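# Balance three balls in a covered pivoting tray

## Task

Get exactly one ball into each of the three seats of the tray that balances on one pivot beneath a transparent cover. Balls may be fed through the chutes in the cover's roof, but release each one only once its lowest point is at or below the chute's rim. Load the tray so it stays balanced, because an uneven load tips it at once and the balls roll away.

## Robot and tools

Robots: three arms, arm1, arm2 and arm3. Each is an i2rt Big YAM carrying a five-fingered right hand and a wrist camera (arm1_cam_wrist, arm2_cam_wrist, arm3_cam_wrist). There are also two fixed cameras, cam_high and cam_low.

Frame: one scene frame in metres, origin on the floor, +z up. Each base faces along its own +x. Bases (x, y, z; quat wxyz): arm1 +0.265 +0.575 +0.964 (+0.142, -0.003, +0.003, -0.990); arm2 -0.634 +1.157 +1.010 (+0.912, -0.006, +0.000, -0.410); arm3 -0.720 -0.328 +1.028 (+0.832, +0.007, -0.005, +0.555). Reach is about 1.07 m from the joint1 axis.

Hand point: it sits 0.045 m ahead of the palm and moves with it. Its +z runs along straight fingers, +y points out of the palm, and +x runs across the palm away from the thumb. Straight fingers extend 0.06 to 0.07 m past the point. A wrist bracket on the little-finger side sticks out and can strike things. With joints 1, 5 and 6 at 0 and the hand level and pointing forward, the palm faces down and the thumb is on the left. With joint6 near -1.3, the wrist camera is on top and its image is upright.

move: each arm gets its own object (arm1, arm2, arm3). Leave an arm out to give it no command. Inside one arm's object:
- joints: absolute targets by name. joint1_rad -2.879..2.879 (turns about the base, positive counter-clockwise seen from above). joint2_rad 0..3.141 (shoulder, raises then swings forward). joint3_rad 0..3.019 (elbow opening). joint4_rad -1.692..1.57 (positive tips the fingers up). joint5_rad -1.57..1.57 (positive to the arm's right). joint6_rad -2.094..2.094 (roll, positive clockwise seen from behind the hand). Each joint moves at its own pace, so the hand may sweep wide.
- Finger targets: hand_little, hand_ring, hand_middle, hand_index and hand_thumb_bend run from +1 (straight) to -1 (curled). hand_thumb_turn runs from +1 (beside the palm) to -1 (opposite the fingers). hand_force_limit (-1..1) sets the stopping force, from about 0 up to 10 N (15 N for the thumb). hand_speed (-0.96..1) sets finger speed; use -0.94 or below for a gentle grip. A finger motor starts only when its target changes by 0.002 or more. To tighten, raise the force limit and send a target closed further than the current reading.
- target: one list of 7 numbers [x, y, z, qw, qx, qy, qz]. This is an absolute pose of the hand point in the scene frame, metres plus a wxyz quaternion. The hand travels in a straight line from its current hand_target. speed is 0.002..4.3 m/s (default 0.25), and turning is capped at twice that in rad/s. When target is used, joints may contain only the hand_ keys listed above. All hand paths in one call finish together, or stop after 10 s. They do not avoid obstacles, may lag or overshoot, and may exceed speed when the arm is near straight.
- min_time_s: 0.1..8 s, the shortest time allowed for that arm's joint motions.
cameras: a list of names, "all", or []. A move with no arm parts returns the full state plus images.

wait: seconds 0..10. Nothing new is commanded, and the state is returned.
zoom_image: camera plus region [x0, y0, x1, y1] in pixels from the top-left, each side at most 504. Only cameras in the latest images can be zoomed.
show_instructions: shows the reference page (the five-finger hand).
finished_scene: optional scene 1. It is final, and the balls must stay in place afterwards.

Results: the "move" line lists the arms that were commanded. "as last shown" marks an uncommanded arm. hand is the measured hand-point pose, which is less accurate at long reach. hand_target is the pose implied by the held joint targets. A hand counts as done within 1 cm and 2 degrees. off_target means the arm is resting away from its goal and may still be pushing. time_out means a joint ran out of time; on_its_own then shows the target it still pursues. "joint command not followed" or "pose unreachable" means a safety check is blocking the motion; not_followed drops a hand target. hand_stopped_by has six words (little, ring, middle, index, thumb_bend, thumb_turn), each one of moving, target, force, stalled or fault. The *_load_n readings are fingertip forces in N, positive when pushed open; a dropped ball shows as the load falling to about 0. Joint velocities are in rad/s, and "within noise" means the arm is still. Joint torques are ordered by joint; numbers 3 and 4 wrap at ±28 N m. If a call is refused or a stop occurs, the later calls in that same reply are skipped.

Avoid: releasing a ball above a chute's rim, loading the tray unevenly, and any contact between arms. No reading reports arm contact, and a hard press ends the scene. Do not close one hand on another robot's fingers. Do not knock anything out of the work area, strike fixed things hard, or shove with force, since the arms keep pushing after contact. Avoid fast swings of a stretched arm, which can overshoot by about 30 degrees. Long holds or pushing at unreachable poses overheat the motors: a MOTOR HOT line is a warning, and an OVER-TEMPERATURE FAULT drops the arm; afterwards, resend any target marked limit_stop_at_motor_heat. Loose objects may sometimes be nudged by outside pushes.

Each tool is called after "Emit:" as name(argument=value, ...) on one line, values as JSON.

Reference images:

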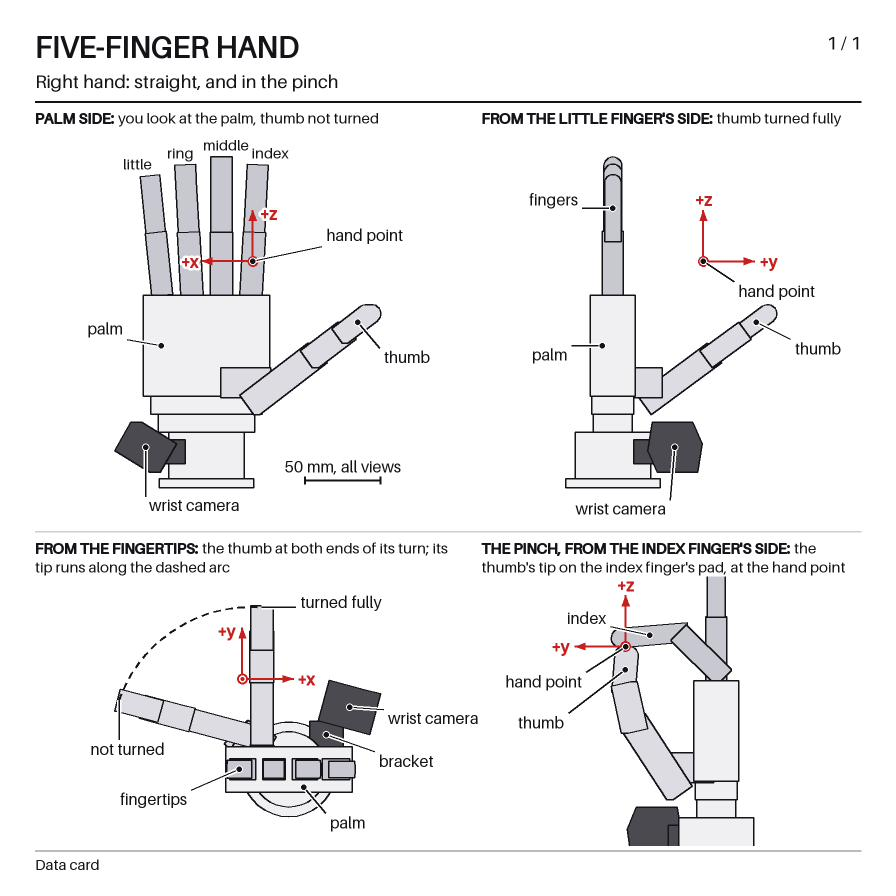

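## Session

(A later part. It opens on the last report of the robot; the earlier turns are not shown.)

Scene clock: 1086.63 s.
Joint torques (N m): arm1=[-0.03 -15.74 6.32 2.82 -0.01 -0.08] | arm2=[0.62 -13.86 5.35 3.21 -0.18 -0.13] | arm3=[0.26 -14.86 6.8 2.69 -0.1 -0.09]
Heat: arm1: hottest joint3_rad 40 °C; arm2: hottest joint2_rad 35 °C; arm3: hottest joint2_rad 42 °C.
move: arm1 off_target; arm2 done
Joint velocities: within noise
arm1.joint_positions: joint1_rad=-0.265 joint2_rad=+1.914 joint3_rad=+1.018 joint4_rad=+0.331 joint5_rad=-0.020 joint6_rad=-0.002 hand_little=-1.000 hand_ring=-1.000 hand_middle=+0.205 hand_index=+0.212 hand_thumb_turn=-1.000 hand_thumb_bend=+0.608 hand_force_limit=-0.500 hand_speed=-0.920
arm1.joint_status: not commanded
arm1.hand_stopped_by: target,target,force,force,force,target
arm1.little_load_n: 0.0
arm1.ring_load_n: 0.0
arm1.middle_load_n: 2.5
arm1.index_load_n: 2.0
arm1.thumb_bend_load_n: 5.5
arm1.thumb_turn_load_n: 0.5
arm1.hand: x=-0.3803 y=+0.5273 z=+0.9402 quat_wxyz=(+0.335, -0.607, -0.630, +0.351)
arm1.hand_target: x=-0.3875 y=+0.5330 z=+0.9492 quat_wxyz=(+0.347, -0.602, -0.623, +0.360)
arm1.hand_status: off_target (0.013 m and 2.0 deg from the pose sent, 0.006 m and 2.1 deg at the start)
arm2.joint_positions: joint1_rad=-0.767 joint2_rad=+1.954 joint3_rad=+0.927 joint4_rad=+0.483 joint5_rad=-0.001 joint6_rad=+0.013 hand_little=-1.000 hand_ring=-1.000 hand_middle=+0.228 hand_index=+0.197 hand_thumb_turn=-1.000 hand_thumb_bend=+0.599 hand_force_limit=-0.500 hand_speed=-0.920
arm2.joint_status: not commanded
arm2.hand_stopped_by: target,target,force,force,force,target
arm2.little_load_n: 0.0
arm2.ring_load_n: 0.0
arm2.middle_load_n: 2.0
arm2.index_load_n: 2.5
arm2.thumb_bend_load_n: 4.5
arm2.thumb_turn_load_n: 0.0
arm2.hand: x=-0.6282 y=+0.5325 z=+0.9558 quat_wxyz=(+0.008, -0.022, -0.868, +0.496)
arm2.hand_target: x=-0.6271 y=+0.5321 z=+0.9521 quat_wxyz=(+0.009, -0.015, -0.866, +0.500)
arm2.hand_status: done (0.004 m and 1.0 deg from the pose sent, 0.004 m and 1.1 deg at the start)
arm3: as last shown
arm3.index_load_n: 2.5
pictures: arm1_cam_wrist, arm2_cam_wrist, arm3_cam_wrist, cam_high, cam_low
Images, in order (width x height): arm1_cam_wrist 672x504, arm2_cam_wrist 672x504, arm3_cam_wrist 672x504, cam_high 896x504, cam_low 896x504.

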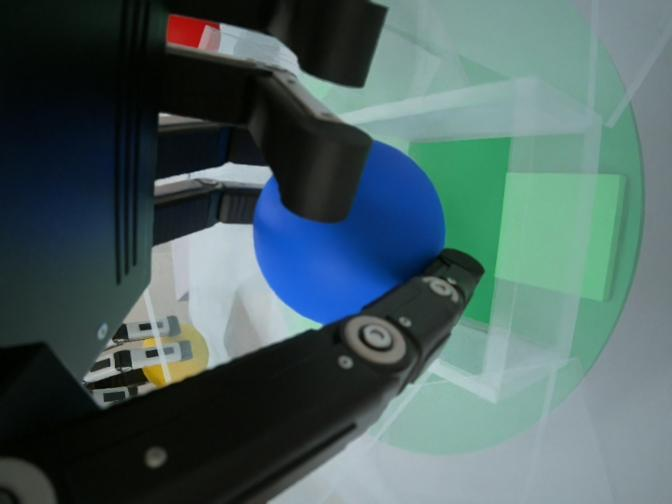

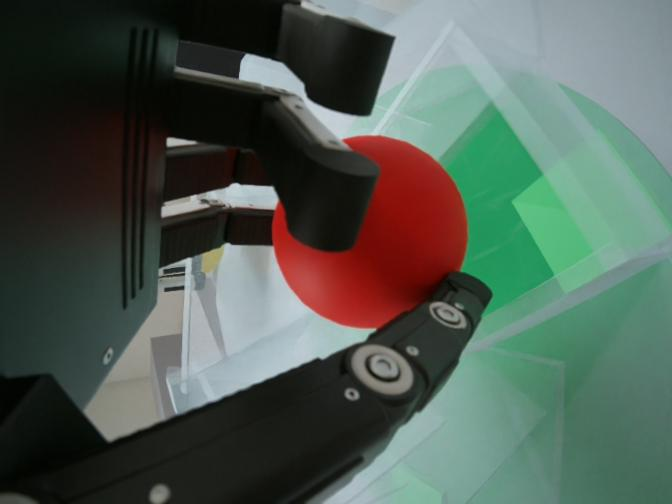

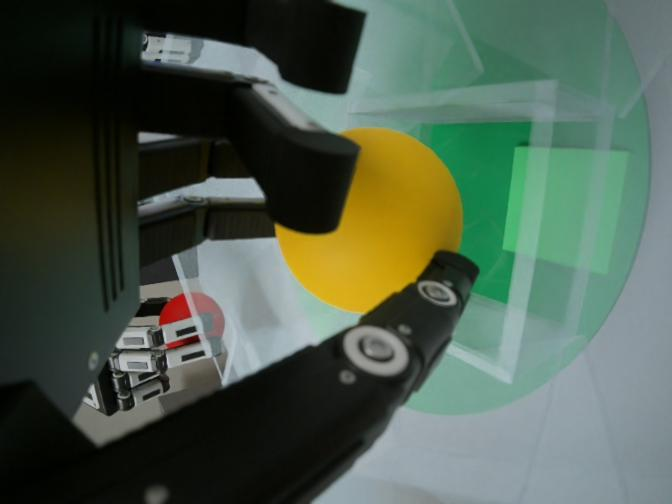

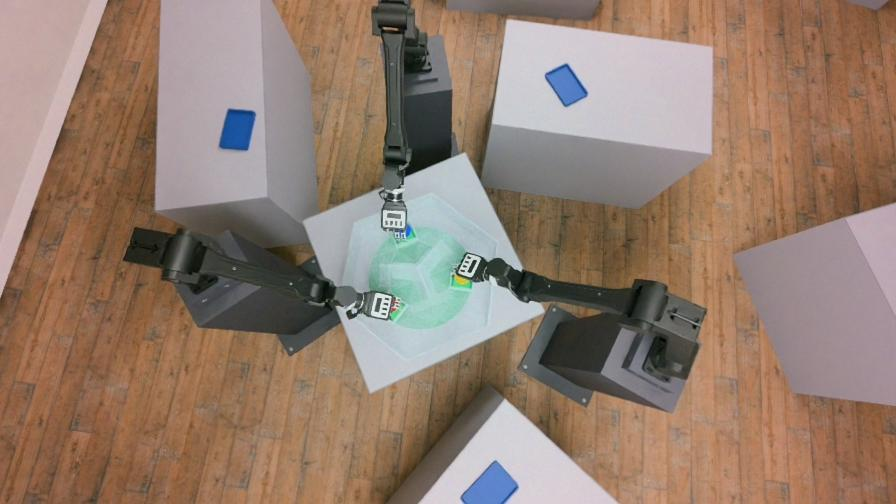

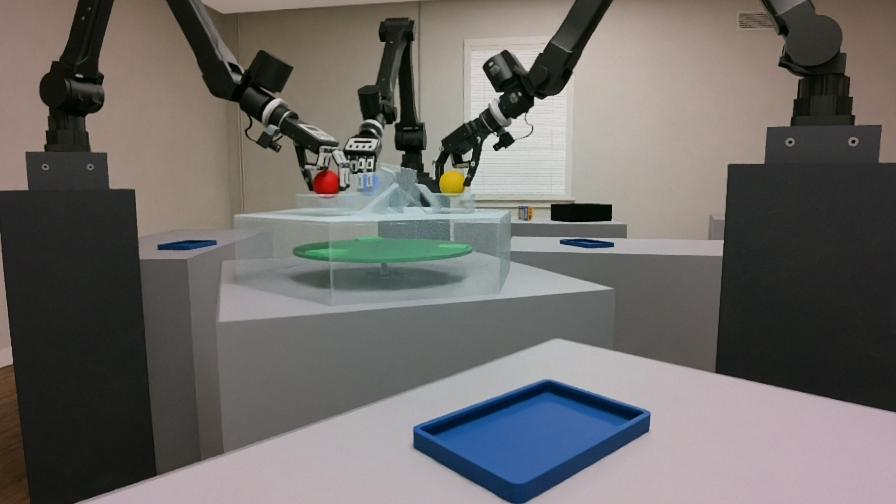

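Emit:
move(arm1={"joints": {"hand_index": 0.62, "hand_middle": 0.62, "hand_thumb_bend": 0.70, "hand_speed": 0.8}}, arm2={"joints": {"hand_index": 0.62, "hand_middle": 0.62, "hand_thumb_bend": 0.70, "hand_speed": 0.8}}, arm3={"joints": {"hand_index": 0.62, "hand_middle": 0.62, "hand_thumb_bend": 0.70, "hand_speed": 0.8}}, cameras=["all"])

Emit:
zoom_image(camera="cam_low", region=[220, 150, 520, 310])

Scene clock: 1106.70 s.
Joint torques (N m): arm1=[-0.38 -15.85 6.22 2.54 -0.05 -0.11] | arm2=[0.62 -13.86 5.37 2.91 -0.16 -0.13] | arm3=[0.32 -14.92 6.82 2.35 -0.08 -0.09]
Heat: arm1: hottest joint3_rad 39 °C; arm2: hottest joint2_rad 35 °C; arm3: hottest joint2_rad 42 °C.
move: arm1 done; arm2 done; arm3 done
Joint velocities: within noise
arm1.joint_positions: joint1_rad=-0.265 joint2_rad=+1.913 joint3_rad=+1.020 joint4_rad=+0.340 joint5_rad=-0.028 joint6_rad=+0.006 hand_little=-1.000 hand_ring=-1.000 hand_middle=+0.620 hand_index=+0.620 hand_thumb_turn=-1.000 hand_thumb_bend=+0.700 hand_force_limit=-0.500 hand_speed=+0.800
arm1.joint_status: all done
arm1.hand_stopped_by: target,target,target,target,target,target
arm1.little_load_n: 0.0
arm1.ring_load_n: 0.0
arm1.middle_load_n: 0.0
arm1.index_load_n: 0.0
arm1.thumb_bend_load_n: 0.0
arm1.thumb_turn_load_n: 0.0
arm1.hand: x=-0.3829 y=+0.5253 z=+0.9439 quat_wxyz=(+0.335, -0.606, -0.627, +0.358)
arm1.hand_target: x=-0.3882 y=+0.5310 z=+0.9511 quat_wxyz=(+0.344, -0.602, -0.621, +0.364)
arm1.hand_status: not commanded
arm2.joint_positions: joint1_rad=-0.767 joint2_rad=+1.954 joint3_rad=+0.927 joint4_rad=+0.491 joint5_rad=-0.010 joint6_rad=+0.021 hand_little=-1.000 hand_ring=-1.000 hand_middle=+0.620 hand_index=+0.620 hand_thumb_turn=-1.000 hand_thumb_bend=+0.700 hand_force_limit=-0.500 hand_speed=+0.800
arm2.joint_status: all done
arm2.hand_stopped_by: target,target,target,target,target,target
arm2.little_load_n: 0.0
arm2.ring_load_n: 0.0
arm2.middle_load_n: 0.0
arm2.index_load_n: 0.0
arm2.thumb_bend_load_n: 0.0
arm2.thumb_turn_load_n: 0.0
arm2.hand: x=-0.6260 y=+0.5312 z=+0.9577 quat_wxyz=(+0.003, -0.023, -0.866, +0.499)
arm2.hand_target: x=-0.6250 y=+0.5321 z=+0.9524 quat_wxyz=(+0.003, -0.017, -0.866, +0.500)
arm2.hand_status: not commanded
arm3.joint_positions: joint1_rad=+0.072 joint2_rad=+2.069 joint3_rad=+1.051 joint4_rad=+0.455 joint5_rad=+0.004 joint6_rad=+0.016 hand_little=-1.000 hand_ring=-1.000 hand_middle=+0.620 hand_index=+0.620 hand_thumb_turn=-1.000 hand_thumb_bend=+0.700 hand_force_limit=-0.500 hand_speed=+0.800
arm3.joint_status: all done
arm3.hand_stopped_by: target,target,target,target,target,target
arm3.little_load_n: 0.0
arm3.ring_load_n: 0.0
arm3.middle_load_n: 0.0
arm3.index_load_n: 0.0
arm3.thumb_bend_load_n: 0.0
arm3.thumb_turn_load_n: 0.0
arm3.hand: x=-0.5402 y=+0.3068 z=+0.9505 quat_wxyz=(-0.484, +0.859, -0.149, +0.075)
arm3.hand_target: x=-0.5315 y=+0.3101 z=+0.9565 quat_wxyz=(-0.493, +0.853, -0.147, +0.081)
arm3.hand_status: not commanded
pictures: arm1_cam_wrist, arm2_cam_wrist, arm3_cam_wrist, cam_high, cam_low
Images, in order (width x height): arm1_cam_wrist 672x504, arm2_cam_wrist 672x504, arm3_cam_wrist 672x504, cam_high 896x504, cam_low 896x504.

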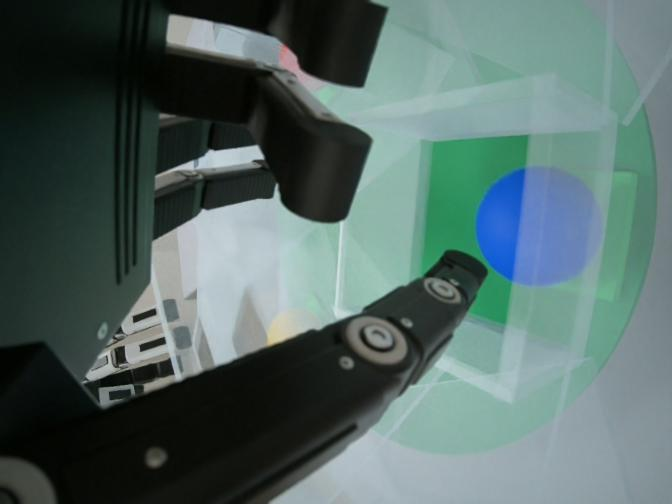

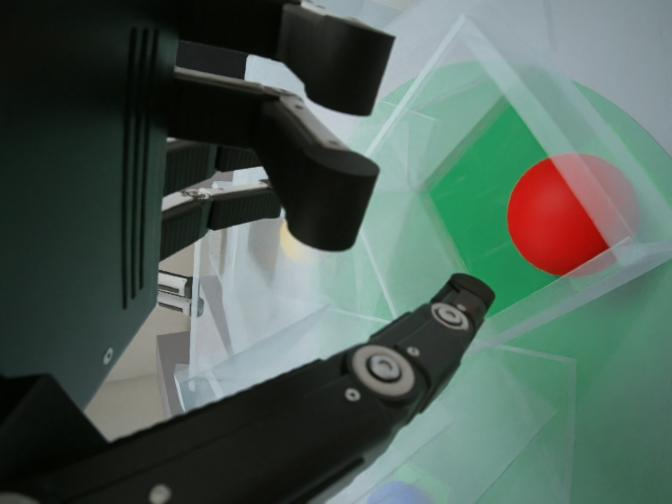

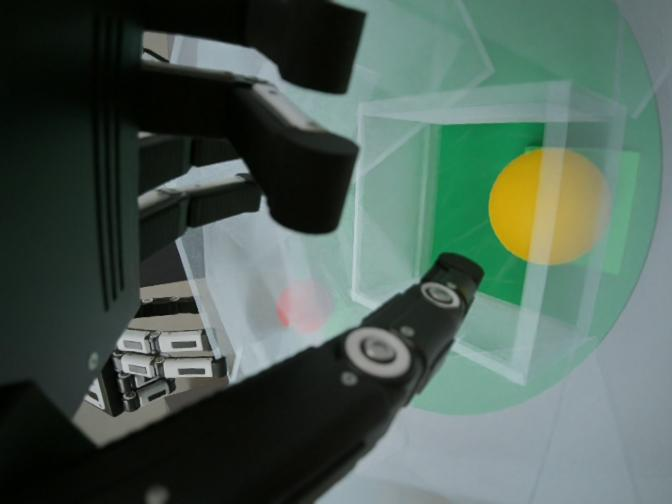

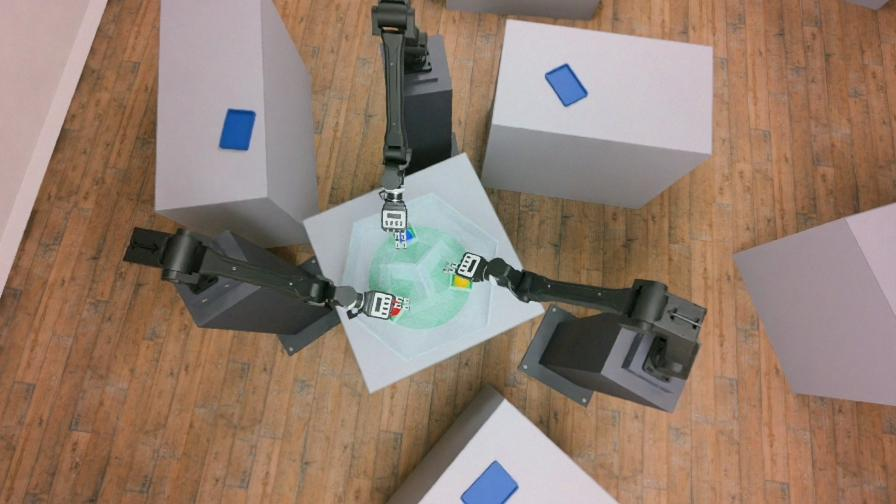

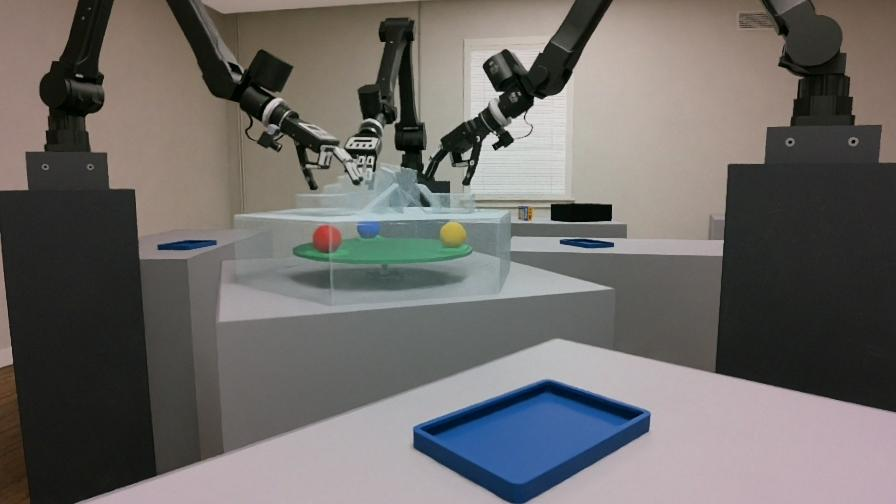

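Scaled by 1.680 from the camera's image (finer frame: 1280x720).

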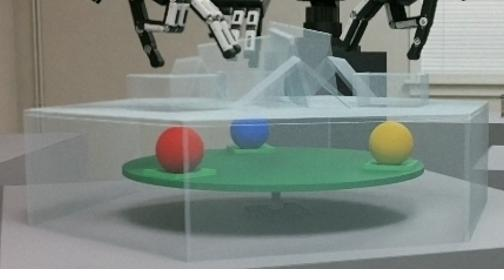

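Emit:
move(arm1={"target": [-0.3775, 0.531, 1.09, -0.3474, 0.6016, 0.6230, -0.3597], "speed": 0.15}, arm2={"target": [-0.627, 0.545, 1.09, -0.0087, 0.0151, 0.8660, -0.5000], "speed": 0.15}, arm3={"target": [-0.535, 0.300, 1.09, 0.4932, -0.8542, 0.1429, -0.0825], "speed": 0.15}, cameras=["all"])

Emit:
zoom_image(camera="cam_low", region=[220, 150, 520, 310])

Scene clock: 1137.23 s.
Joint torques (N m): arm1=[-0.09 -14.21 10.43 1.66 0.22 -0.2] | arm2=[0.5 -12.92 10.43 1.73 0.07 -0.16] | arm3=[0.44 -13.04 10.35 1.22 -0.06 -0.11]
Heat: arm1: hottest joint3_rad 39 °C; arm2: hottest joint2_rad 35 °C; arm3: hottest joint2_rad 42 °C.
move: arm1 off_target; arm2 off_target; arm3 off_target
Joint velocities: within noise
arm1.joint_positions: joint1_rad=-0.265 joint2_rad=+1.641 joint3_rad=+1.061 joint4_rad=+0.015 joint5_rad=-0.023 joint6_rad=+0.006 hand_little=-1.000 hand_ring=-1.000 hand_middle=+0.620 hand_index=+0.620 hand_thumb_turn=-1.000 hand_thumb_bend=+0.700 hand_force_limit=-0.500 hand_speed=+0.800
arm1.joint_status: not commanded
arm1.hand_stopped_by: target,target,target,target,target,target
arm1.little_load_n: 0.0
arm1.ring_load_n: 0.0
arm1.middle_load_n: 0.0
arm1.index_load_n: 0.0
arm1.thumb_bend_load_n: 0.0
arm1.thumb_turn_load_n: 0.0
arm1.hand: x=-0.3632 y=+0.5259 z=+1.0685 quat_wxyz=(+0.333, -0.609, -0.628, +0.353)
arm1.hand_target: x=-0.3777 y=+0.5310 z=+1.0892 quat_wxyz=(+0.347, -0.602, -0.623, +0.360)
arm1.hand_status: off_target (0.026 m and 2.1 deg from the pose sent, 0.146 m and 1.6 deg at the start)
arm2.joint_positions: joint1_rad=-0.767 joint2_rad=+1.645 joint3_rad=+0.927 joint4_rad=+0.161 joint5_rad=-0.010 joint6_rad=+0.015 hand_little=-1.000 hand_ring=-1.000 hand_middle=+0.620 hand_index=+0.620 hand_thumb_turn=-1.000 hand_thumb_bend=+0.700 hand_force_limit=-0.500 hand_speed=+0.800
arm2.joint_status: not commanded
arm2.hand_stopped_by: target,target,target,target,target,target
arm2.little_load_n: 0.0
arm2.ring_load_n: 0.0
arm2.middle_load_n: 0.0
arm2.index_load_n: 0.0
arm2.thumb_bend_load_n: 0.0
arm2.thumb_turn_load_n: 0.0
arm2.hand: x=-0.6249 y=+0.5551 z=+1.0761 quat_wxyz=(+0.004, -0.021, -0.871, +0.490)
arm2.hand_target: x=-0.6271 y=+0.5443 z=+1.0898 quat_wxyz=(+0.009, -0.015, -0.866, +0.500)
arm2.hand_status: off_target (0.017 m and 1.5 deg from the pose sent, 0.133 m and 1.1 deg at the start)
arm3.joint_positions: joint1_rad=+0.072 joint2_rad=+1.775 joint3_rad=+1.051 joint4_rad=+0.173 joint5_rad=+0.004 joint6_rad=+0.010 hand_little=-1.000 hand_ring=-1.000 hand_middle=+0.620 hand_index=+0.620 hand_thumb_turn=-1.000 hand_thumb_bend=+0.700 hand_force_limit=-0.500 hand_speed=+0.800
arm3.joint_status: not commanded
arm3.hand_stopped_by: target,target,target,target,target,target
arm3.little_load_n: 0.0
arm3.ring_load_n: -0.5
arm3.middle_load_n: 0.0
arm3.index_load_n: 0.0
arm3.thumb_bend_load_n: 0.0
arm3.thumb_turn_load_n: 0.0
arm3.hand: x=-0.5430 y=+0.2954 z=+1.0817 quat_wxyz=(-0.489, +0.856, -0.146, +0.077)
arm3.hand_target: x=-0.5346 y=+0.3010 z=+1.0898 quat_wxyz=(-0.493, +0.854, -0.143, +0.083)
arm3.hand_status: off_target (0.012 m and 0.9 deg from the pose sent, 0.140 m and 1.6 deg at the start)
pictures: arm1_cam_wrist, arm2_cam_wrist, arm3_cam_wrist, cam_high, cam_low
Images, in order (width x height): arm1_cam_wrist 672x504, arm2_cam_wrist 672x504, arm3_cam_wrist 672x504, cam_high 896x504, cam_low 896x504.

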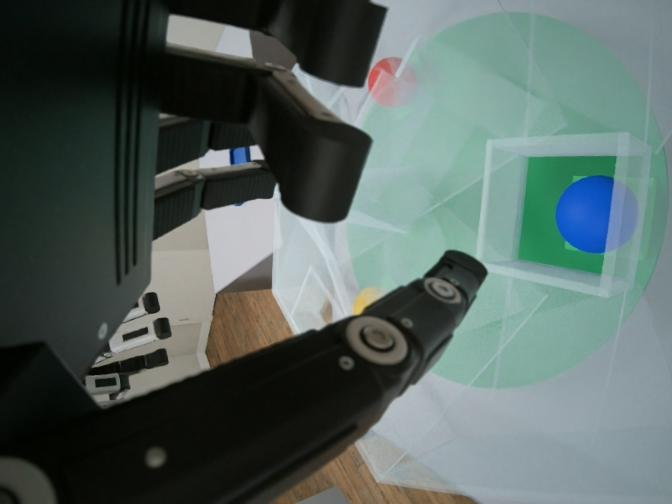

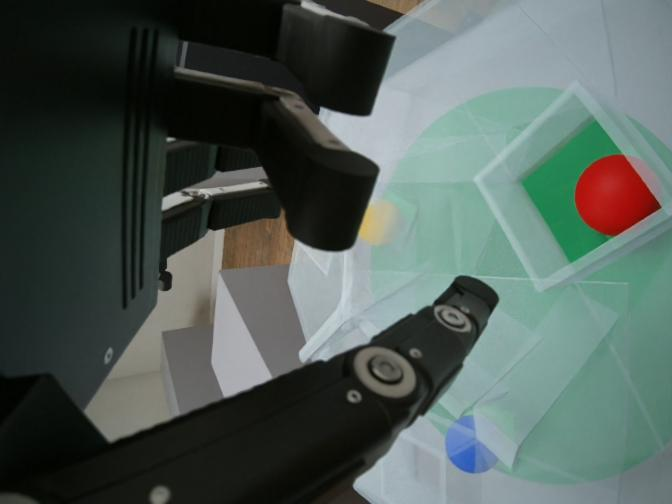

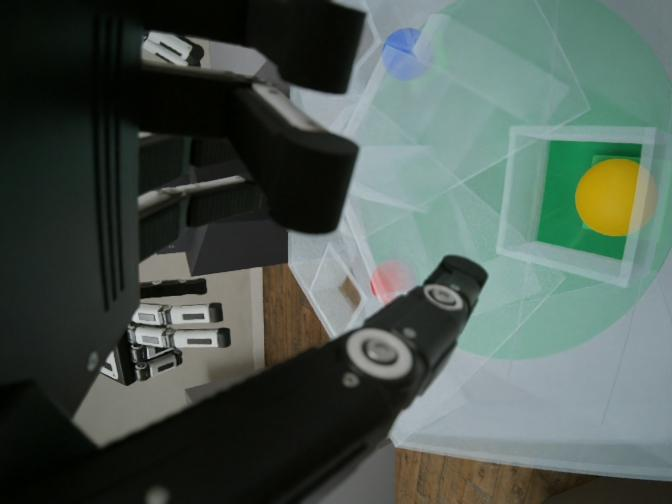

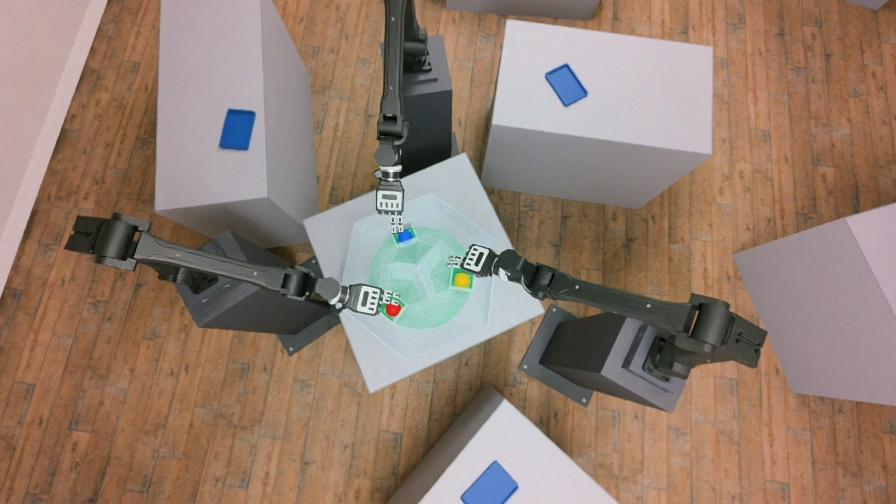

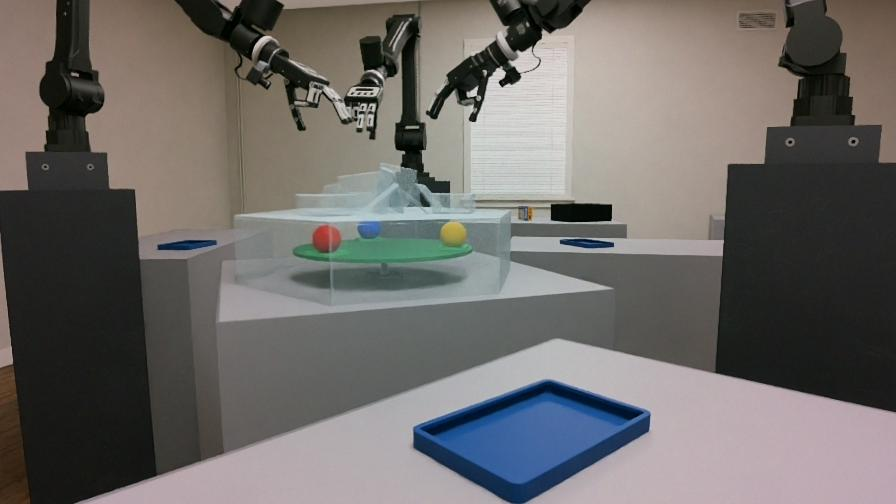

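Scaled by 1.680 from the camera's image (finer frame: 1280x720).

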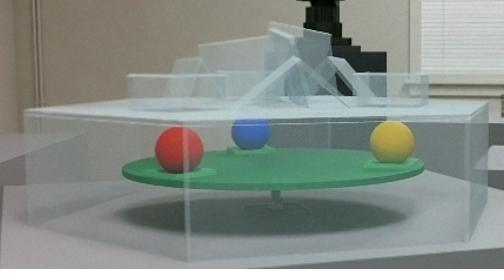

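All three balls are in their seats, the tray is level, and the hands are clear.

Emit:
finished_scene()

The scene is finished: the task was done.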